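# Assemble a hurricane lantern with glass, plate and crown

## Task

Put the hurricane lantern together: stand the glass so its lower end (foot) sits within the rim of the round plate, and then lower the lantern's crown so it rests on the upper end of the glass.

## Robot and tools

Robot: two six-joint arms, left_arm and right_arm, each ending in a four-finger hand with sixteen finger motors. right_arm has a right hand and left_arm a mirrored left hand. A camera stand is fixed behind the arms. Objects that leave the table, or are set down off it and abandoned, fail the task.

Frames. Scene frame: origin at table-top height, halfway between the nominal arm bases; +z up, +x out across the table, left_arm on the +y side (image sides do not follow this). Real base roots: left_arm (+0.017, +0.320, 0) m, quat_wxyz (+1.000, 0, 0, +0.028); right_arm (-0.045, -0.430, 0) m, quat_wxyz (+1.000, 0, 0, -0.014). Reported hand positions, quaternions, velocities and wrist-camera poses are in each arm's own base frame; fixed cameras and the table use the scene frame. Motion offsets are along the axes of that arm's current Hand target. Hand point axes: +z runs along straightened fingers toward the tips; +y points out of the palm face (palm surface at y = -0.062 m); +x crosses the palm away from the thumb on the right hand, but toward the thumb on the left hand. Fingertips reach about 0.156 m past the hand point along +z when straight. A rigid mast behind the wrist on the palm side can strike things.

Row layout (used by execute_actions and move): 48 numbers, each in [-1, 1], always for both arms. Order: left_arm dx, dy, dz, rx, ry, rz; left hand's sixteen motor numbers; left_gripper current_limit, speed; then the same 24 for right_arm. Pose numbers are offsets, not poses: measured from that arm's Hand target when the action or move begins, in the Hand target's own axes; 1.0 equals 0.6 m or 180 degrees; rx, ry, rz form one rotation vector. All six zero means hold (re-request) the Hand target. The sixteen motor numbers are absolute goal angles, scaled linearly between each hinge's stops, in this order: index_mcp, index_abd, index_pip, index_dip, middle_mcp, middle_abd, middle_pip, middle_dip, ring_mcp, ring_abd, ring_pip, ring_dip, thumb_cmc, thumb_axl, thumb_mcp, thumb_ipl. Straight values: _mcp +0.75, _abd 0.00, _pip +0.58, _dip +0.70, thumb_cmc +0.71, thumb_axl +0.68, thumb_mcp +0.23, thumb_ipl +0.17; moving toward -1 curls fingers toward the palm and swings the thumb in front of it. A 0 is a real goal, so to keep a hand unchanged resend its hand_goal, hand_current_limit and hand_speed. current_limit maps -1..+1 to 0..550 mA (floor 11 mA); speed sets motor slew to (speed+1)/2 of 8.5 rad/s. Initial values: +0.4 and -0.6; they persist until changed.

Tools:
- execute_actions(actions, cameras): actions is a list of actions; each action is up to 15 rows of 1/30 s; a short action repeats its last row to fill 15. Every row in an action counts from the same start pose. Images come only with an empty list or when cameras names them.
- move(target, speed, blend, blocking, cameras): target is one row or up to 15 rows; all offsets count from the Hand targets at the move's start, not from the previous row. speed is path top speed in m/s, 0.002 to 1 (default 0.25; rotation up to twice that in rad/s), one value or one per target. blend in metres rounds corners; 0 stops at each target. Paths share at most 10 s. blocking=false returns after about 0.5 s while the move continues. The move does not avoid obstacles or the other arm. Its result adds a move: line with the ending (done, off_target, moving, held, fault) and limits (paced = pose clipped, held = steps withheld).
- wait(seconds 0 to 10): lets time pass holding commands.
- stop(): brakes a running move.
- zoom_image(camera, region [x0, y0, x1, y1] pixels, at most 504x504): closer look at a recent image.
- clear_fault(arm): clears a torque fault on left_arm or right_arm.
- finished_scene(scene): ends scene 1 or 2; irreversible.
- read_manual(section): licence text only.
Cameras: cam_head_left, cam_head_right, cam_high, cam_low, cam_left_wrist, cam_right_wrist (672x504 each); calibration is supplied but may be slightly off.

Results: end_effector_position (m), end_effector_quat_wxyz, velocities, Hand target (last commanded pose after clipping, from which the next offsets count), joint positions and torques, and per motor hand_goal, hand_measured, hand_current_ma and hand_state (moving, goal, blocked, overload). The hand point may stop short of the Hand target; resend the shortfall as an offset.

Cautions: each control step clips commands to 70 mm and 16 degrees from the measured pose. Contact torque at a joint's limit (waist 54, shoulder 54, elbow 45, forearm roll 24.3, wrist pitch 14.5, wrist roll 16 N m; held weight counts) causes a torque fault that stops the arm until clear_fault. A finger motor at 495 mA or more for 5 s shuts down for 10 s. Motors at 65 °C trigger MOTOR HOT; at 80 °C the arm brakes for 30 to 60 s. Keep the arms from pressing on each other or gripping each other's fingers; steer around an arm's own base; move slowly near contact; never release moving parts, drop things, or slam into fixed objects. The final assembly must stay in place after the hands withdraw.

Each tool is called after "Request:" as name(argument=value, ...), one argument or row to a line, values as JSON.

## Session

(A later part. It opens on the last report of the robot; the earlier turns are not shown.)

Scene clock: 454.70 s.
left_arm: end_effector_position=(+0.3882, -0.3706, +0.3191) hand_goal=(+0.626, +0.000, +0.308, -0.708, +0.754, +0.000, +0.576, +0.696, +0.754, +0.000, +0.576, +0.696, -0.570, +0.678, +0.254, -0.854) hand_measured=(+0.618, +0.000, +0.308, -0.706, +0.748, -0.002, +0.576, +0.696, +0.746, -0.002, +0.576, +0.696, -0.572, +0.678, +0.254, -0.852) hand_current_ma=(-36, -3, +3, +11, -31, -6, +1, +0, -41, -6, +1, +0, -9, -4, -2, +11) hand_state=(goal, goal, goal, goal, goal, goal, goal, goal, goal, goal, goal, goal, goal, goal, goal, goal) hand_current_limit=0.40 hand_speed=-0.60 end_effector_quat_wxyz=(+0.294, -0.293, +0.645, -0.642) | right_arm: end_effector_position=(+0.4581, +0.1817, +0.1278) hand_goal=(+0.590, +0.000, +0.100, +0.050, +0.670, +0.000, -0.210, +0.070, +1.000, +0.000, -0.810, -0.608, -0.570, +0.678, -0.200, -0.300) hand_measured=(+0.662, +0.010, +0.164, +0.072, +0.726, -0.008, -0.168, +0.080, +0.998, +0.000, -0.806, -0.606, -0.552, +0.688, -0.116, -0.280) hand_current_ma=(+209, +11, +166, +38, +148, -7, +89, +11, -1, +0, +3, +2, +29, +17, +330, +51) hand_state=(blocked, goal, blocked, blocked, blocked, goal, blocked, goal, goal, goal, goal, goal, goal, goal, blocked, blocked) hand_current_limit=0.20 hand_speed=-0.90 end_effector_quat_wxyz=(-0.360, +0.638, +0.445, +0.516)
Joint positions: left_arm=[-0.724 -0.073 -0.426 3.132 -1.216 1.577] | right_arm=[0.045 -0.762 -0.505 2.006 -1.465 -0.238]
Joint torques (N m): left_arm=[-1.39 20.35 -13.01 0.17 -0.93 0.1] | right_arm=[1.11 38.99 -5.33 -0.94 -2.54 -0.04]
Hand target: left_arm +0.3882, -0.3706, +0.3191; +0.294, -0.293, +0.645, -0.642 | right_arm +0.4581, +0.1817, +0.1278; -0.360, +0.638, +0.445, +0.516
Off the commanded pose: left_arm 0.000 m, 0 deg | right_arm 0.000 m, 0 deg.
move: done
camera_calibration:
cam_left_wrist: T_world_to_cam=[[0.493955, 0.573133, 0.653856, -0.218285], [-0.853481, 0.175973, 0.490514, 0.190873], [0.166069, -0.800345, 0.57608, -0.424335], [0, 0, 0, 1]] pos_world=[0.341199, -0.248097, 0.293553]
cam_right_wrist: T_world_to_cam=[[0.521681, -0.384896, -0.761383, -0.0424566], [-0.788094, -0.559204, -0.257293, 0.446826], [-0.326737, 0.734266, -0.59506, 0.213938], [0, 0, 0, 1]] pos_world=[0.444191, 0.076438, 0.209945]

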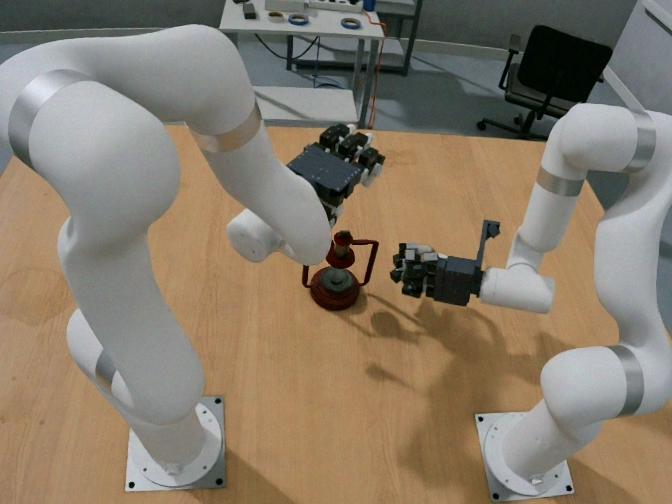

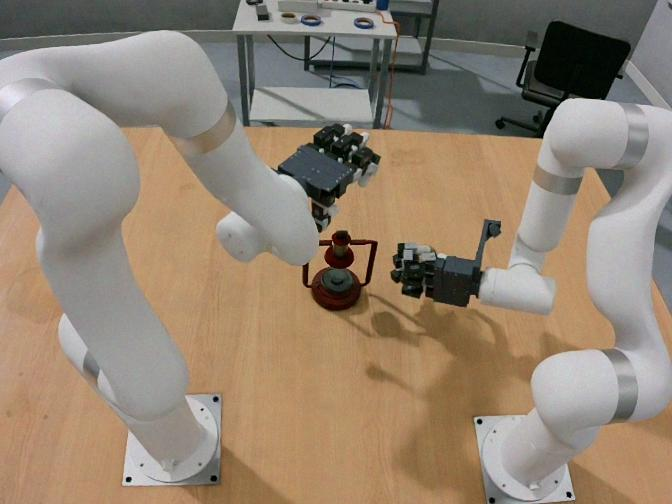

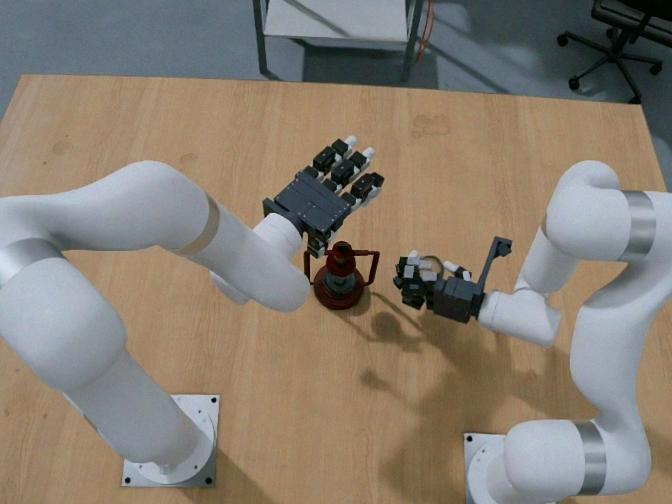

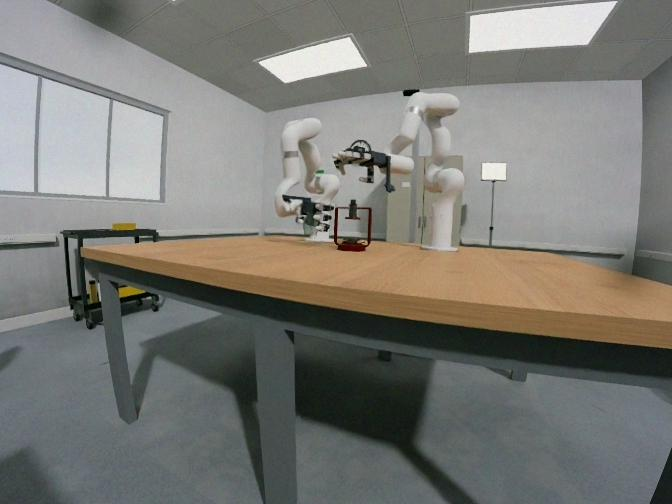

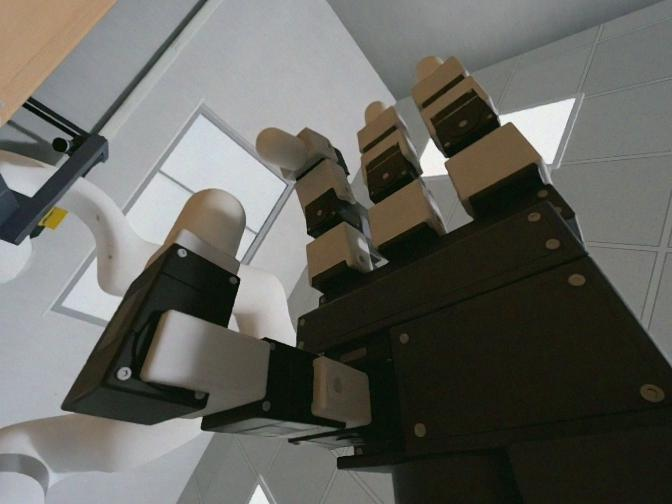

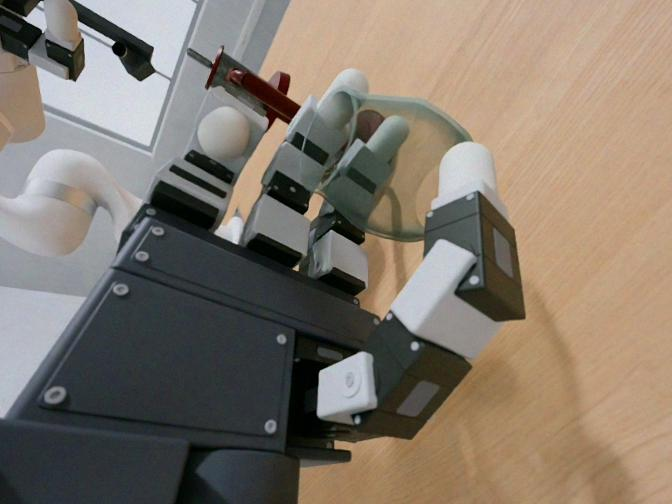

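Request:
zoom_image(
  camera="cam_low",
  region=[290, 195, 340, 245],
)

Request:
zoom_image(
  camera="cam_right_wrist",
  region=[260, 50, 480, 270],
)

Scaled by 10.080.

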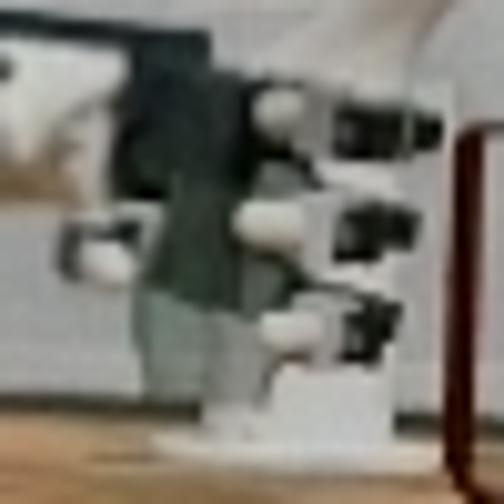

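Scaled by 2.291.

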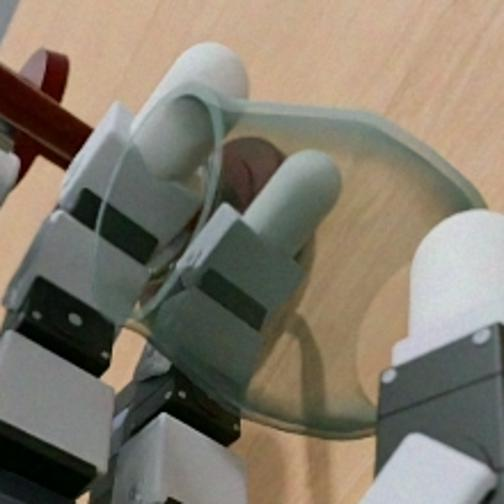

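Request:
move(
  target=[
    [0,0,0,0,0,0,0.626,0,0.308,-0.709,0.754,0,0.576,0.696,0.754,0,0.576,0.696,-0.571,0.678,0.253,-0.854,0.4,-0.6,-0.0815,0,0.0173,0,0,0,0.589,0,0.1,0.05,0.67,0,-0.21,0.07,1.0,0,-0.81,-0.609,-0.571,0.678,-0.2,-0.3,0.2,-0.9],
    [0,0,0,0,0,0,0.626,0,0.308,-0.709,0.754,0,0.576,0.696,0.754,0,0.576,0.696,-0.571,0.678,0.253,-0.854,0.4,-0.6,-0.0929,0,0.0197,0,0,0,0.589,0,0.1,0.05,0.67,0,-0.21,0.07,1.0,0,-0.81,-0.609,-0.571,0.678,-0.2,-0.3,0.2,-0.9],
  ],
  speed=[0.03,0.01],
  cameras=["cam_right_wrist","cam_high","cam_low"],
)

Request:
zoom_image(
  camera="cam_low",
  region=[290, 210, 340, 260],
)

Request:
zoom_image(
  camera="cam_right_wrist",
  region=[260, 50, 480, 270],
)

Scene clock: 506.57 s.
left_arm: end_effector_position=(+0.3882, -0.3706, +0.3191) hand_goal=(+0.626, +0.000, +0.308, -0.708, +0.754, +0.000, +0.576, +0.696, +0.754, +0.000, +0.576, +0.696, -0.570, +0.678, +0.254, -0.854) hand_measured=(+0.618, +0.000, +0.308, -0.706, +0.748, -0.002, +0.576, +0.696, +0.746, -0.002, +0.576, +0.696, -0.572, +0.678, +0.254, -0.852) hand_current_ma=(-36, -3, +3, +11, -31, -6, +1, +0, -41, -6, +1, +0, -9, -4, -2, +11) hand_state=(goal, goal, goal, goal, goal, goal, goal, goal, goal, goal, goal, goal, goal, goal, goal, goal) hand_current_limit=0.40 hand_speed=-0.60 end_effector_quat_wxyz=(+0.294, -0.293, +0.645, -0.642) | right_arm: end_effector_position=(+0.4581, +0.1816, +0.0709) hand_goal=(+0.590, +0.000, +0.100, +0.050, +0.670, +0.000, -0.210, +0.070, +1.000, +0.000, -0.810, -0.608, -0.570, +0.678, -0.200, -0.300) hand_measured=(+0.662, +0.010, +0.154, +0.068, +0.722, -0.016, -0.168, +0.080, +0.998, +0.000, -0.806, -0.606, -0.554, +0.684, -0.116, -0.276) hand_current_ma=(+209, +10, +131, +29, +134, -20, +89, +12, -1, +0, +3, +2, +25, +7, +330, +61) hand_state=(blocked, goal, blocked, goal, blocked, goal, blocked, goal, goal, goal, goal, goal, goal, goal, blocked, blocked) hand_current_limit=0.20 hand_speed=-0.90 end_effector_quat_wxyz=(-0.360, +0.638, +0.445, +0.516)
Joint positions: left_arm=[-0.724 -0.073 -0.426 3.132 -1.216 1.577] | right_arm=[0.044 -0.951 -0.587 2.014 -1.51 -0.335]
Joint torques (N m): left_arm=[0.22 20.56 -12.8 0.06 -0.97 -0.09] | right_arm=[1.55 36.23 -3.41 -0.06 -1.97 -0.24]
Hand target: left_arm +0.3882, -0.3706, +0.3191; +0.294, -0.293, +0.645, -0.642 | right_arm +0.4581, +0.1816, +0.0708; -0.360, +0.638, +0.445, +0.516
Off the commanded pose: left_arm 0.000 m, 0 deg | right_arm 0.000 m, 0 deg.
move: done
camera_calibration:
cam_right_wrist: T_world_to_cam=[[0.521681, -0.384896, -0.761383, -0.0858939], [-0.788094, -0.559204, -0.257293, 0.432104], [-0.326737, 0.734266, -0.59506, 0.180093], [0, 0, 0, 1]] pos_world=[0.444191, 0.076338, 0.152945]
Images, in order (width x height): cam_high 672x504, cam_low 672x504, cam_right_wrist 672x504.

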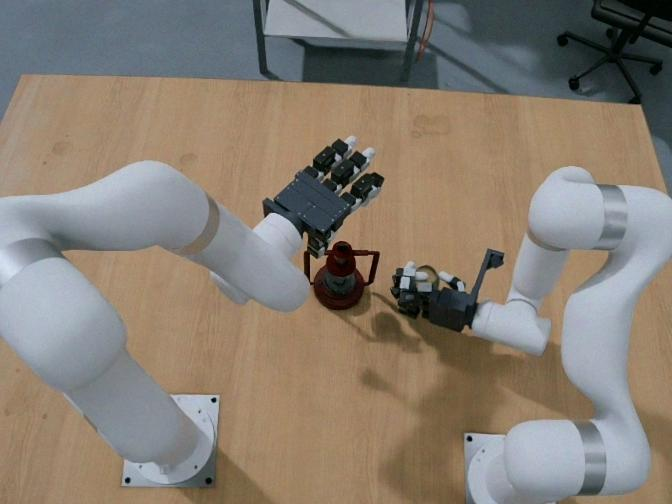

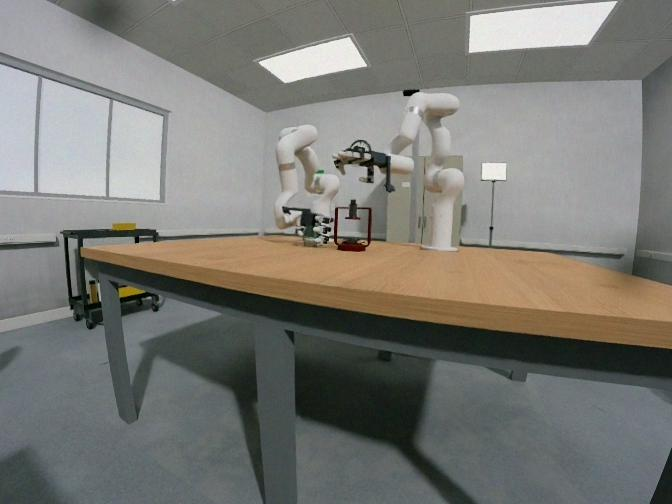

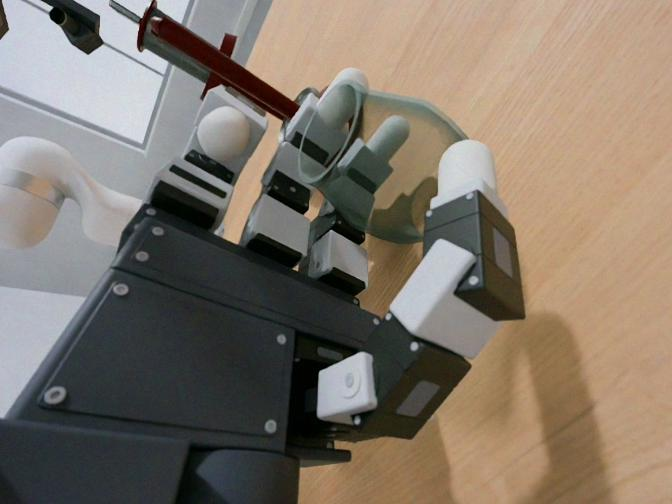

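Scaled by 10.080.

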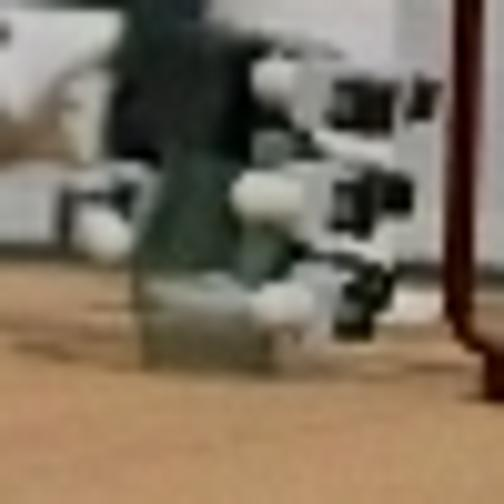

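Scaled by 2.291.

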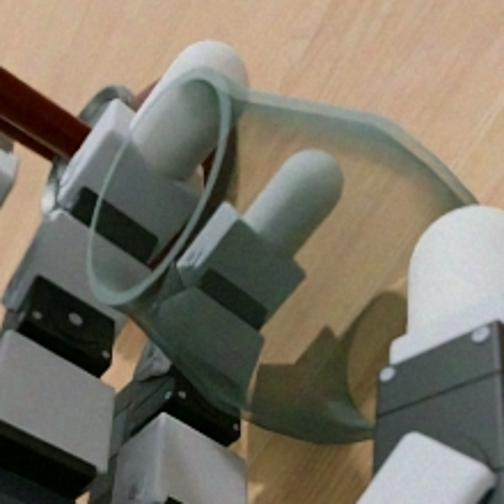

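Request:
move(
  target=[
    [0,0,0,0,0,0,0.626,0,0.308,-0.709,0.754,0,0.576,0.696,0.754,0,0.576,0.696,-0.571,0.678,0.253,-0.854,0.4,-0.6,-0.0033,0,0.0007,0,0,0,0.589,0,0.1,0.05,0.67,0,-0.21,0.07,1.0,0,-0.81,-0.609,-0.571,0.678,-0.2,-0.3,0.2,-0.9],
    [0,0,0,0,0,0,0.626,0,0.308,-0.709,0.754,0,0.576,0.696,0.754,0,0.576,0.696,-0.571,0.678,0.253,-0.854,0.4,-0.6,-0.0033,0,0.0007,0,0,0,0.67,0,0.175,0.085,0.735,0,-0.14,0.11,1.0,0,-0.81,-0.609,-0.571,0.678,-0.08,-0.3,0.2,-0.9],
    [0,0,0,0,0,0,0.626,0,0.308,-0.709,0.754,0,0.576,0.696,0.754,0,0.576,0.696,-0.571,0.678,0.253,-0.854,0.4,-0.6,-0.0033,0,0.0007,0,0,0,0.70,0,0.2,0.085,0.77,0,-0.05,0.11,1.0,0,-0.81,-0.609,-0.56,0.678,0.08,-0.55,0.2,-0.9],
  ],
  speed=0.01,
  cameras=["cam_right_wrist","cam_high","cam_low"],
)

Request:
zoom_image(
  camera="cam_low",
  region=[290, 210, 340, 260],
)

Request:
zoom_image(
  camera="cam_high",
  region=[370, 250, 470, 350],
)

Request:
zoom_image(
  camera="cam_right_wrist",
  region=[280, 50, 500, 270],
)

Scene clock: 520.00 s.
left_arm: end_effector_position=(+0.3882, -0.3706, +0.3191) hand_goal=(+0.626, +0.000, +0.308, -0.708, +0.754, +0.000, +0.576, +0.696, +0.754, +0.000, +0.576, +0.696, -0.570, +0.678, +0.254, -0.854) hand_measured=(+0.618, +0.000, +0.308, -0.706, +0.748, -0.002, +0.576, +0.696, +0.746, -0.002, +0.576, +0.696, -0.572, +0.678, +0.254, -0.852) hand_current_ma=(-36, -3, +3, +11, -31, -6, +1, +0, -41, -6, +1, +0, -9, -4, -2, +11) hand_state=(goal, goal, goal, goal, goal, goal, goal, goal, goal, goal, goal, goal, goal, goal, goal, goal) hand_current_limit=0.40 hand_speed=-0.60 end_effector_quat_wxyz=(+0.294, -0.293, +0.645, -0.642) | right_arm: end_effector_position=(+0.4581, +0.1816, +0.0688) hand_goal=(+0.700, +0.000, +0.200, +0.086, +0.770, +0.000, -0.050, +0.110, +1.000, +0.000, -0.810, -0.608, -0.560, +0.678, +0.080, -0.550) hand_measured=(+0.698, +0.000, +0.198, +0.086, +0.768, +0.000, -0.052, +0.108, +0.998, +0.000, -0.806, -0.606, -0.554, +0.682, +0.076, -0.548) hand_current_ma=(-2, +0, -2, +0, -2, +0, -2, -1, -1, +0, +3, +2, +7, +5, -4, +2) hand_state=(goal, goal, goal, goal, goal, goal, goal, goal, goal, goal, goal, goal, goal, goal, goal, goal) hand_current_limit=0.20 hand_speed=-0.90 end_effector_quat_wxyz=(-0.360, +0.638, +0.445, +0.516)
Joint positions: left_arm=[-0.724 -0.073 -0.426 3.132 -1.216 1.577] | right_arm=[0.044 -0.958 -0.59 2.014 -1.512 -0.338]
Joint torques (N m): left_arm=[-0.21 20.76 -12.75 0.21 -1.07 0.07] | right_arm=[0.83 40.18 -4.1 -0.43 -2.74 -0.21]
Hand target: left_arm +0.3882, -0.3706, +0.3191; +0.294, -0.293, +0.645, -0.642 | right_arm +0.4581, +0.1816, +0.0688; -0.360, +0.638, +0.445, +0.516
Off the commanded pose: left_arm 0.000 m, 0 deg | right_arm 0.000 m, 0 deg.
move: done
camera_calibration:
cam_right_wrist: T_world_to_cam=[[0.521681, -0.384896, -0.761383, -0.0874167], [-0.788094, -0.559204, -0.257293, 0.43159], [-0.326737, 0.734266, -0.59506, 0.178903], [0, 0, 0, 1]] pos_world=[0.444191, 0.076338, 0.150945]
Images, in order (width x height): cam_high 672x504, cam_low 672x504, cam_right_wrist 672x504.

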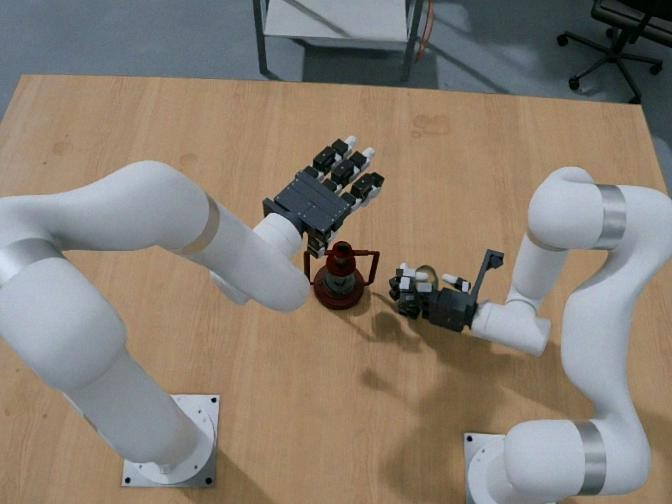

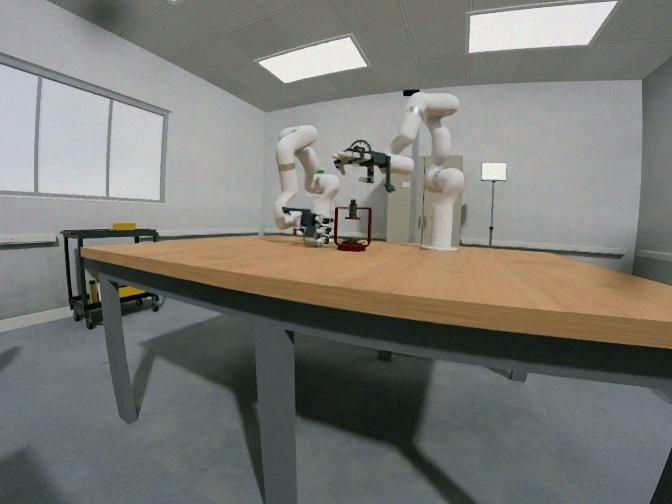

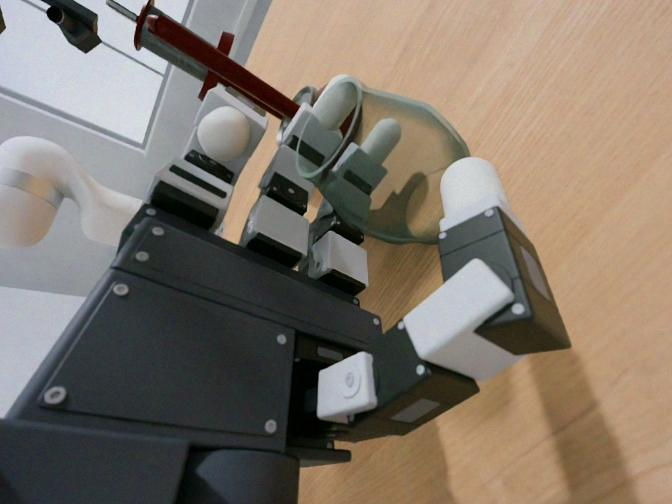

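Scaled by 10.080.

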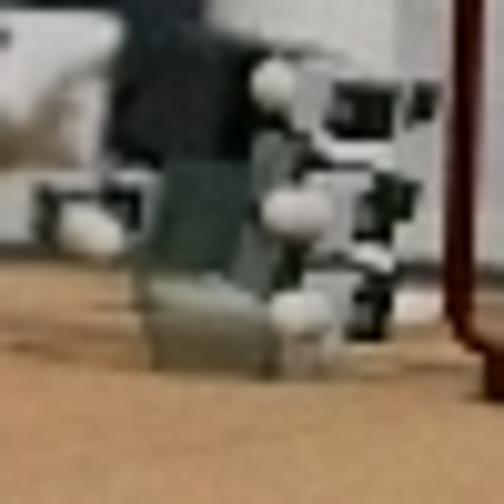

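Scaled by 5.040.

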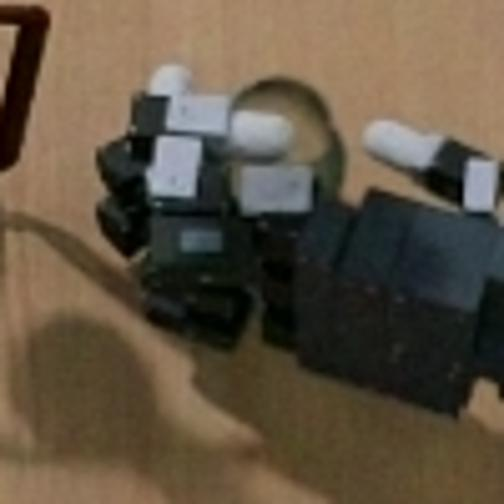

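Scaled by 2.291.

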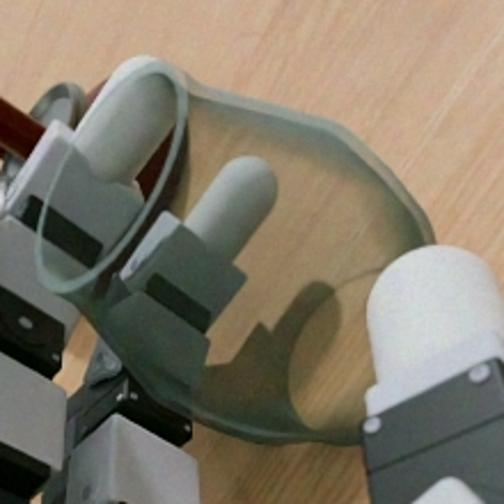

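Request:
move(
  target=[
    [0,0,0,0,0,0,0.626,0,0.308,-0.709,0.754,0,0.576,0.696,0.754,0,0.576,0.696,-0.571,0.678,0.253,-0.854,0.4,-0.6,0,-0.0183,0,0,0,0,0.70,0,0.2,0.085,0.77,0,-0.05,0.11,1.0,0,-0.81,-0.609,-0.56,0.678,0.08,-0.55,0.2,-0.9],
    [0,0,0,0,0,0,0.626,0,0.308,-0.709,0.754,0,0.576,0.696,0.754,0,0.576,0.696,-0.571,0.678,0.253,-0.854,0.4,-0.6,0,-0.0183,0,0,0,0,0.65,0,0.165,0.08,0.715,0,-0.15,0.105,1.0,0,-0.81,-0.609,-0.571,0.678,-0.2,-0.3,0.2,-0.9],
  ],
  speed=0.02,
  cameras=["cam_right_wrist","cam_high","cam_low"],
)

Request:
zoom_image(
  camera="cam_low",
  region=[290, 210, 340, 260],
)

Request:
zoom_image(
  camera="cam_high",
  region=[370, 250, 470, 350],
)

Request:
zoom_image(
  camera="cam_right_wrist",
  region=[280, 50, 500, 270],
)

Scene clock: 542.73 s.
left_arm: end_effector_position=(+0.3882, -0.3706, +0.3191) hand_goal=(+0.626, +0.000, +0.308, -0.708, +0.754, +0.000, +0.576, +0.696, +0.754, +0.000, +0.576, +0.696, -0.570, +0.678, +0.254, -0.854) hand_measured=(+0.618, +0.000, +0.308, -0.706, +0.748, -0.002, +0.576, +0.696, +0.746, -0.002, +0.576, +0.696, -0.572, +0.678, +0.254, -0.852) hand_current_ma=(-36, -3, +3, +11, -31, -6, +1, +0, -41, -6, +1, +0, -9, -4, -2, +11) hand_state=(goal, goal, goal, goal, goal, goal, goal, goal, goal, goal, goal, goal, goal, goal, goal, goal) hand_current_limit=0.40 hand_speed=-0.60 end_effector_quat_wxyz=(+0.294, -0.293, +0.645, -0.642) | right_arm: end_effector_position=(+0.4478, +0.1854, +0.0688) hand_goal=(+0.650, +0.000, +0.166, +0.080, +0.716, +0.000, -0.150, +0.106, +1.000, +0.000, -0.810, -0.608, -0.570, +0.678, -0.200, -0.300) hand_measured=(+0.670, -0.006, +0.182, +0.086, +0.728, -0.004, -0.138, +0.110, +0.998, +0.000, -0.806, -0.606, -0.560, +0.678, -0.102, -0.288) hand_current_ma=(+37, -5, +23, +6, +16, -2, +15, +4, -1, +0, +3, +2, +12, +0, +329, +26) hand_state=(blocked, goal, goal, goal, goal, goal, goal, goal, goal, goal, goal, goal, goal, goal, blocked, goal) hand_current_limit=0.20 hand_speed=-0.90 end_effector_quat_wxyz=(-0.360, +0.638, +0.445, +0.516)
Joint positions: left_arm=[-0.724 -0.073 -0.426 3.132 -1.216 1.577] | right_arm=[0.059 -0.959 -0.569 2.028 -1.527 -0.357]
Joint torques (N m): left_arm=[-0.37 21.46 -13.27 0 -1.15 0.04] | right_arm=[1.17 36.13 -1.54 -0.06 -1.21 0.05]
Hand target: left_arm +0.3882, -0.3706, +0.3191; +0.294, -0.293, +0.645, -0.642 | right_arm +0.4478, +0.1854, +0.0688; -0.360, +0.638, +0.445, +0.516
Off the commanded pose: left_arm 0.000 m, 0 deg | right_arm 0.000 m, 0 deg.
move: done
camera_calibration:
cam_right_wrist: T_world_to_cam=[[0.521728, -0.384825, -0.761387, -0.0806064], [-0.788073, -0.559191, -0.257385, 0.425601], [-0.326713, 0.734313, -0.595016, 0.172726], [0, 0, 0, 1]] pos_world=[0.433891, 0.0801382, 0.150945]
Images, in order (width x height): cam_high 672x504, cam_low 672x504, cam_right_wrist 672x504.

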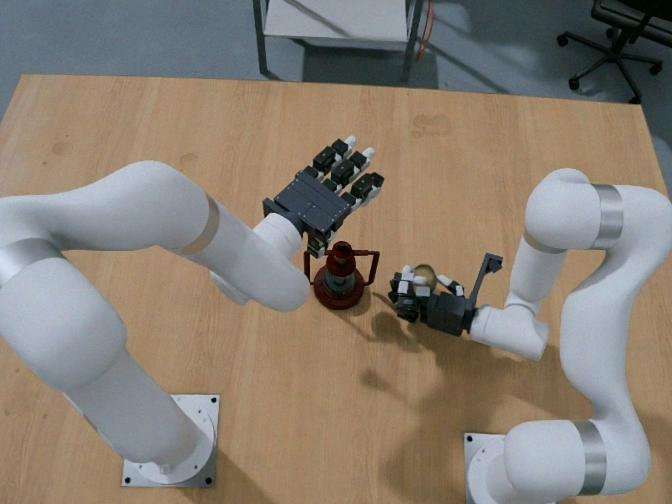

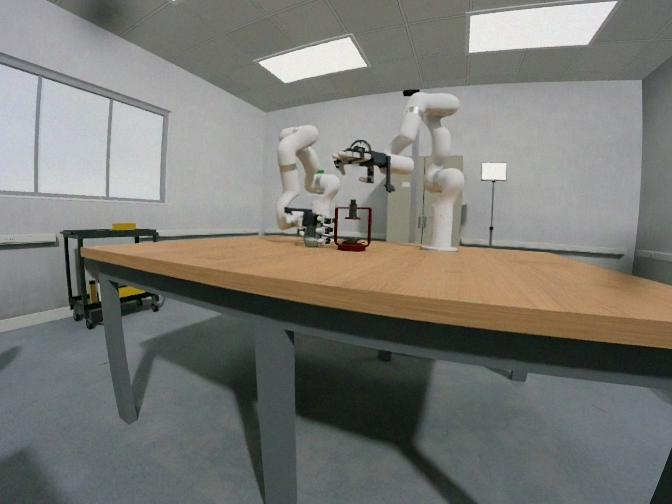

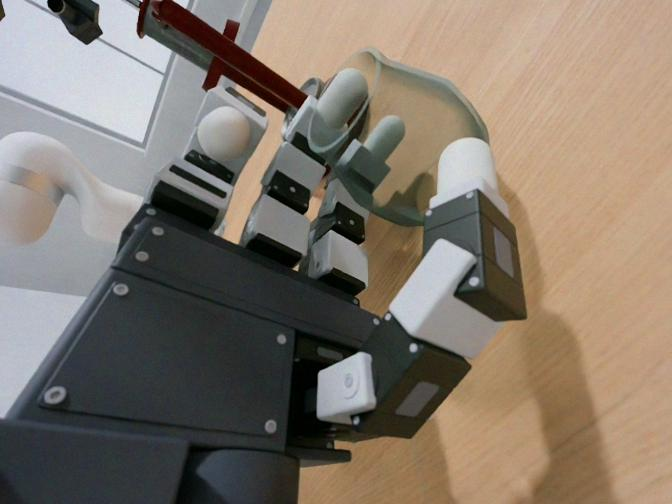

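Scaled by 10.080.

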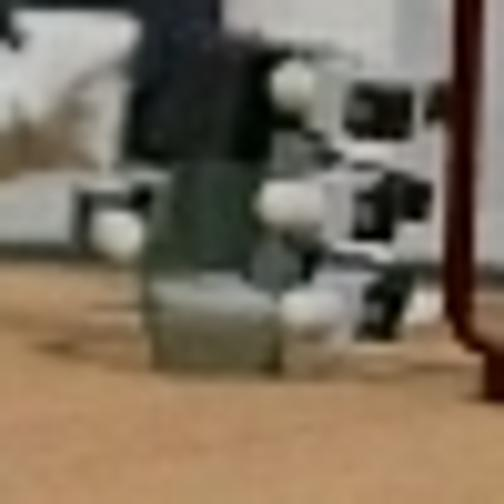

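Scaled by 5.040.

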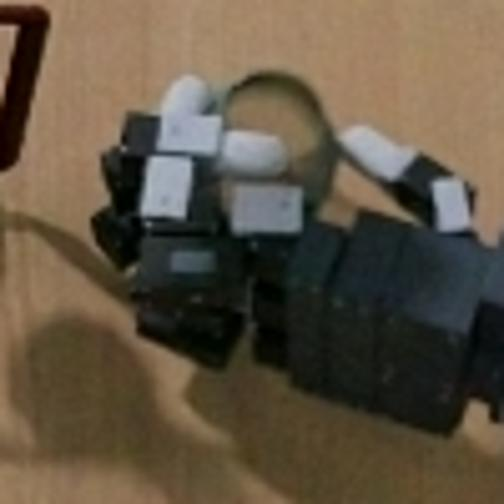

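Scaled by 2.291.

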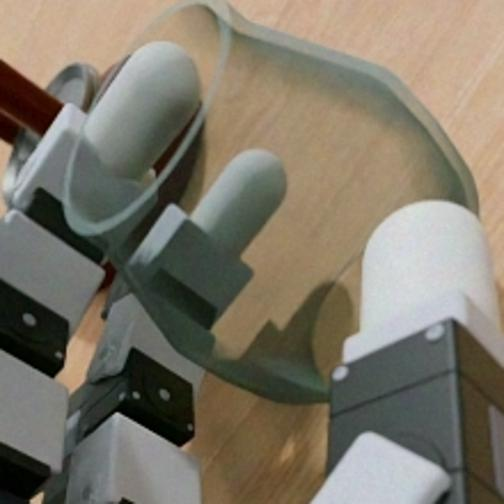

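Request:
move(
  target=[
    [0,0,0,0,0,0,0.626,0,0.308,-0.709,0.754,0,0.576,0.696,0.754,0,0.576,0.696,-0.571,0.678,0.253,-0.854,0.4,-0.6,0,0,0,0,0,0,0.589,0,0.1,0.05,0.67,0,-0.21,0.07,1.0,0,-0.81,-0.609,-0.571,0.678,-0.2,-0.3,0.3,-0.9],
    [0,0,0,0,0,0,0.626,0,0.308,-0.709,0.754,0,0.576,0.696,0.754,0,0.576,0.696,-0.571,0.678,0.253,-0.854,0.4,-0.6,0.0245,0,-0.0052,0,0,0,0.589,0,0.1,0.05,0.67,0,-0.21,0.07,1.0,0,-0.81,-0.609,-0.571,0.678,-0.2,-0.3,0.3,-0.9],
  ],
  speed=0.02,
  cameras=["cam_right_wrist","cam_low"],
)

Request:
zoom_image(
  camera="cam_low",
  region=[290, 210, 340, 260],
)

Request:
zoom_image(
  camera="cam_right_wrist",
  region=[280, 30, 500, 250],
)

Scene clock: 552.83 s.
left_arm: end_effector_position=(+0.3882, -0.3706, +0.3191) hand_goal=(+0.626, +0.000, +0.308, -0.708, +0.754, +0.000, +0.576, +0.696, +0.754, +0.000, +0.576, +0.696, -0.570, +0.678, +0.254, -0.854) hand_measured=(+0.618, +0.000, +0.308, -0.706, +0.748, -0.002, +0.576, +0.696, +0.746, -0.002, +0.576, +0.696, -0.572, +0.678, +0.254, -0.852) hand_current_ma=(-36, -3, +3, +11, -31, -6, +1, +0, -41, -6, +1, +0, -9, -4, -2, +11) hand_state=(goal, goal, goal, goal, goal, goal, goal, goal, goal, goal, goal, goal, goal, goal, goal, goal) hand_current_limit=0.40 hand_speed=-0.60 end_effector_quat_wxyz=(+0.294, -0.293, +0.645, -0.642) | right_arm: end_effector_position=(+0.4478, +0.1854, +0.0838) hand_goal=(+0.590, +0.000, +0.100, +0.050, +0.670, +0.000, -0.210, +0.070, +1.000, +0.000, -0.810, -0.608, -0.570, +0.678, -0.200, -0.300) hand_measured=(+0.670, +0.002, +0.174, +0.080, +0.724, -0.002, -0.156, +0.096, +0.998, +0.000, -0.806, -0.606, -0.550, +0.688, -0.102, -0.280) hand_current_ma=(+247, +1, +204, +57, +144, -1, +129, +50, -1, +0, +3, +2, +33, +18, +358, +48) hand_state=(blocked, goal, blocked, blocked, blocked, goal, blocked, blocked, goal, goal, goal, goal, blocked, goal, blocked, goal) hand_current_limit=0.30 hand_speed=-0.90 end_effector_quat_wxyz=(-0.360, +0.638, +0.445, +0.516)
Joint positions: left_arm=[-0.724 -0.073 -0.426 3.132 -1.216 1.577] | right_arm=[0.059 -0.91 -0.545 2.027 -1.515 -0.334]
Joint torques (N m): left_arm=[-0.94 21.24 -12.74 0.12 -0.91 0] | right_arm=[0.39 40.93 -3.3 -0.89 -2.45 0.04]
Hand target: left_arm +0.3882, -0.3706, +0.3191; +0.294, -0.293, +0.645, -0.642 | right_arm +0.4478, +0.1854, +0.0838; -0.360, +0.638, +0.445, +0.516
Off the commanded pose: left_arm 0.000 m, 0 deg | right_arm 0.000 m, 0 deg.
move: done
camera_calibration:
cam_right_wrist: T_world_to_cam=[[0.521681, -0.384896, -0.761383, -0.0691215], [-0.788094, -0.559204, -0.257293, 0.429513], [-0.326737, 0.734266, -0.59506, 0.1816], [0, 0, 0, 1]] pos_world=[0.433891, 0.080238, 0.165945]
Images, in order (width x height): cam_low 672x504, cam_right_wrist 672x504.

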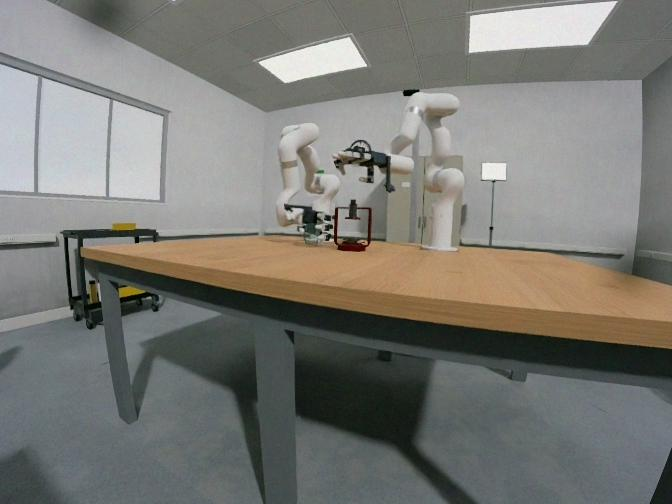

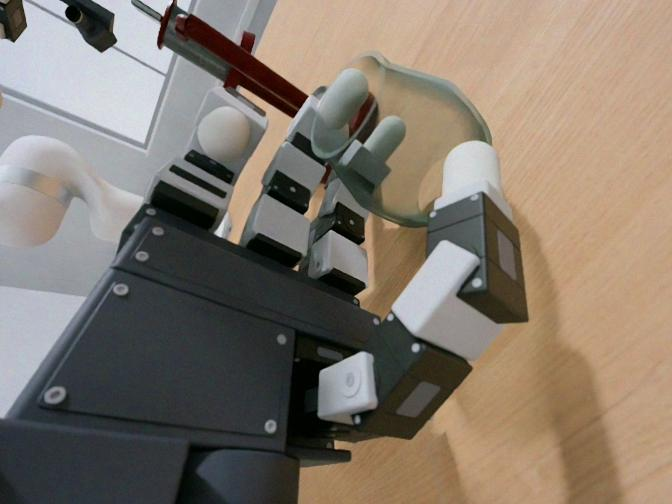

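Scaled by 10.080.

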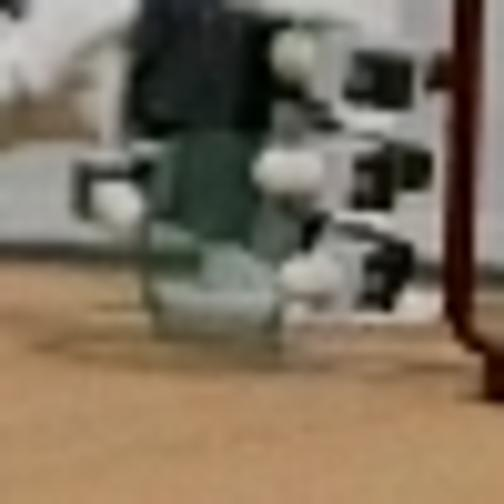

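Scaled by 2.291.

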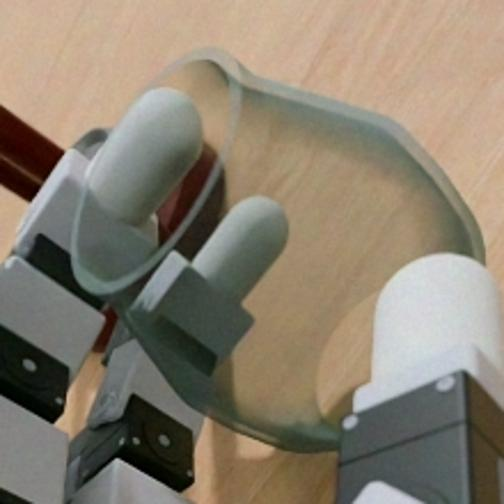

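Request:
move(
  target=[0,0,0,0,0,0,0.626,0,0.308,-0.709,0.754,0,0.576,0.696,0.754,0,0.576,0.696,-0.571,0.678,0.253,-0.854,0.4,-0.6,0.0777,0,-0.0165,0,0,0,0.589,0,0.1,0.05,0.67,0,-0.21,0.07,1.0,0,-0.81,-0.609,-0.571,0.678,-0.2,-0.3,0.3,-0.9],
  speed=0.03,
  cameras=["cam_right_wrist","cam_low","cam_high"],
)

Request:
zoom_image(
  camera="cam_low",
  region=[290, 195, 340, 245],
)

Request:
zoom_image(
  camera="cam_right_wrist",
  region=[280, 30, 500, 250],
)

Scene clock: 566.07 s.
left_arm: end_effector_position=(+0.3882, -0.3706, +0.3191) hand_goal=(+0.626, +0.000, +0.308, -0.708, +0.754, +0.000, +0.576, +0.696, +0.754, +0.000, +0.576, +0.696, -0.570, +0.678, +0.254, -0.854) hand_measured=(+0.618, +0.000, +0.308, -0.706, +0.748, -0.002, +0.576, +0.696, +0.746, -0.002, +0.576, +0.696, -0.572, +0.678, +0.254, -0.852) hand_current_ma=(-36, -3, +3, +11, -31, -6, +1, +0, -41, -6, +1, +0, -9, -4, -2, +11) hand_state=(goal, goal, goal, goal, goal, goal, goal, goal, goal, goal, goal, goal, goal, goal, goal, goal) hand_current_limit=0.40 hand_speed=-0.60 end_effector_quat_wxyz=(+0.294, -0.293, +0.645, -0.642) | right_arm: end_effector_position=(+0.4478, +0.1855, +0.1315) hand_goal=(+0.590, +0.000, +0.100, +0.050, +0.670, +0.000, -0.210, +0.070, +1.000, +0.000, -0.810, -0.608, -0.570, +0.678, -0.200, -0.300) hand_measured=(+0.670, +0.002, +0.174, +0.080, +0.724, -0.002, -0.156, +0.096, +0.998, +0.000, -0.806, -0.606, -0.550, +0.688, -0.102, -0.280) hand_current_ma=(+247, +1, +204, +57, +144, -1, +129, +49, -1, +0, +3, +2, +34, +18, +358, +48) hand_state=(blocked, goal, blocked, blocked, blocked, goal, blocked, blocked, goal, goal, goal, goal, blocked, goal, blocked, goal) hand_current_limit=0.30 hand_speed=-0.90 end_effector_quat_wxyz=(-0.360, +0.638, +0.445, +0.516)
Joint positions: left_arm=[-0.724 -0.073 -0.426 3.132 -1.216 1.577] | right_arm=[0.059 -0.747 -0.477 2.021 -1.474 -0.248]
Joint torques (N m): left_arm=[-0.02 20.86 -12.86 0.4 -0.91 0.12] | right_arm=[0.84 37.24 -4.48 -0.97 -2.52 0.1]
Hand target: left_arm +0.3882, -0.3706, +0.3191; +0.294, -0.293, +0.645, -0.642 | right_arm +0.4478, +0.1855, +0.1315; -0.360, +0.638, +0.445, +0.516
Off the commanded pose: left_arm 0.000 m, 0 deg | right_arm 0.000 m, 0 deg.
move: done
camera_calibration:
cam_right_wrist: T_world_to_cam=[[0.521681, -0.384896, -0.761383, -0.0328036], [-0.788094, -0.559204, -0.257293, 0.441786], [-0.326737, 0.734266, -0.59506, 0.209984], [0, 0, 0, 1]] pos_world=[0.433891, 0.080238, 0.213645]
Images, in order (width x height): cam_high 672x504, cam_low 672x504, cam_right_wrist 672x504.

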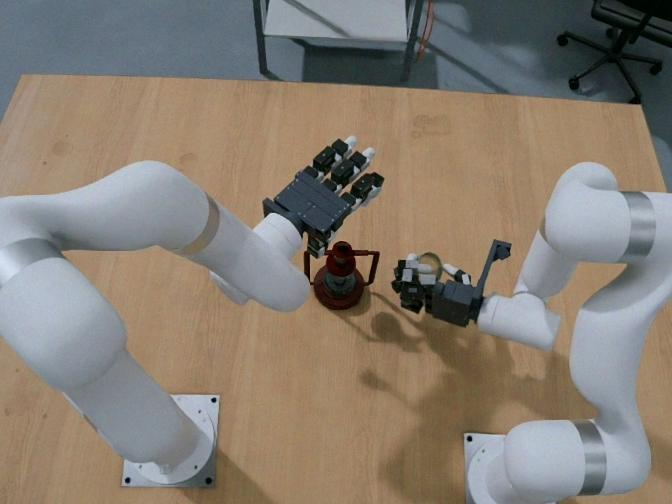

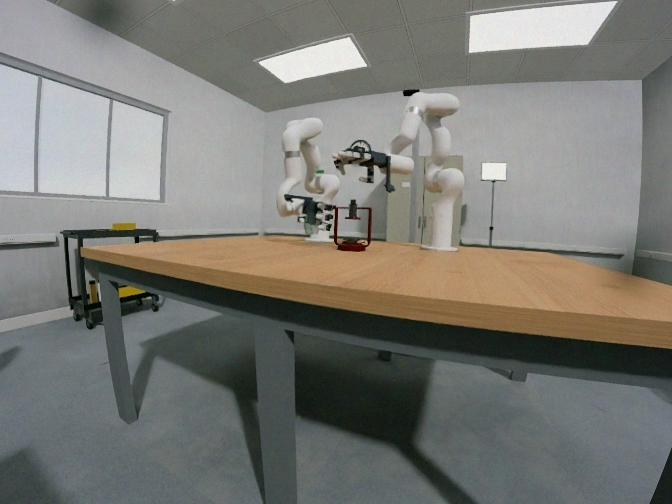

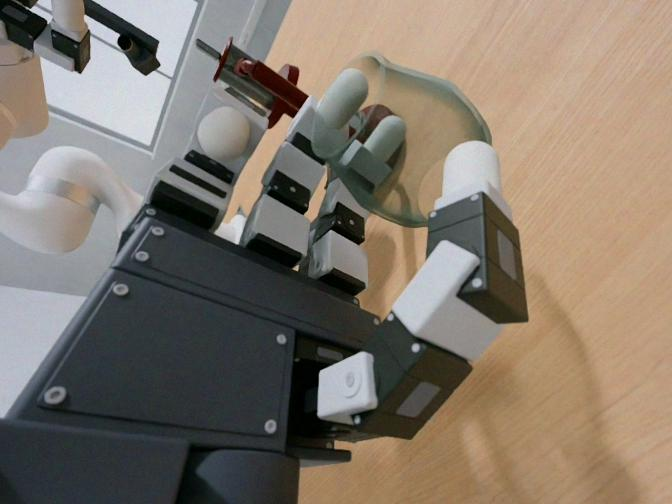

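Scaled by 10.080.

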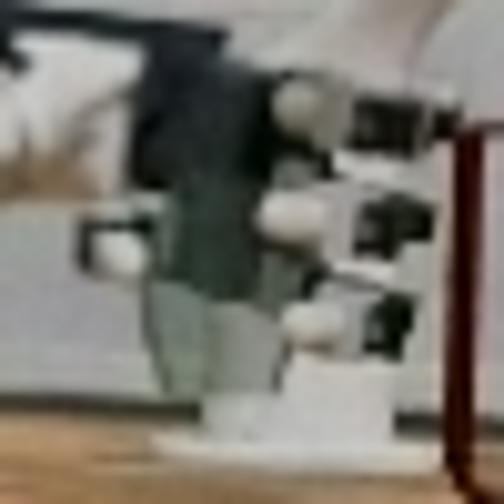

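Scaled by 2.291.

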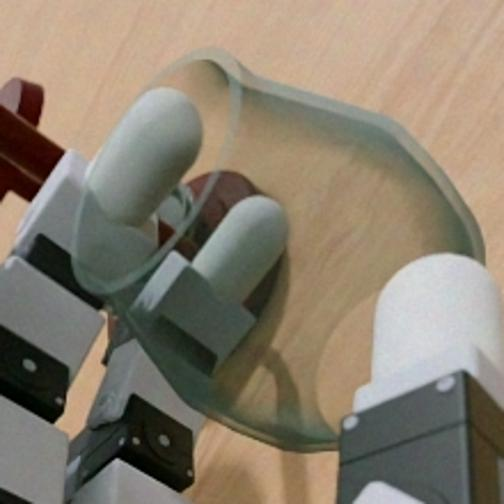

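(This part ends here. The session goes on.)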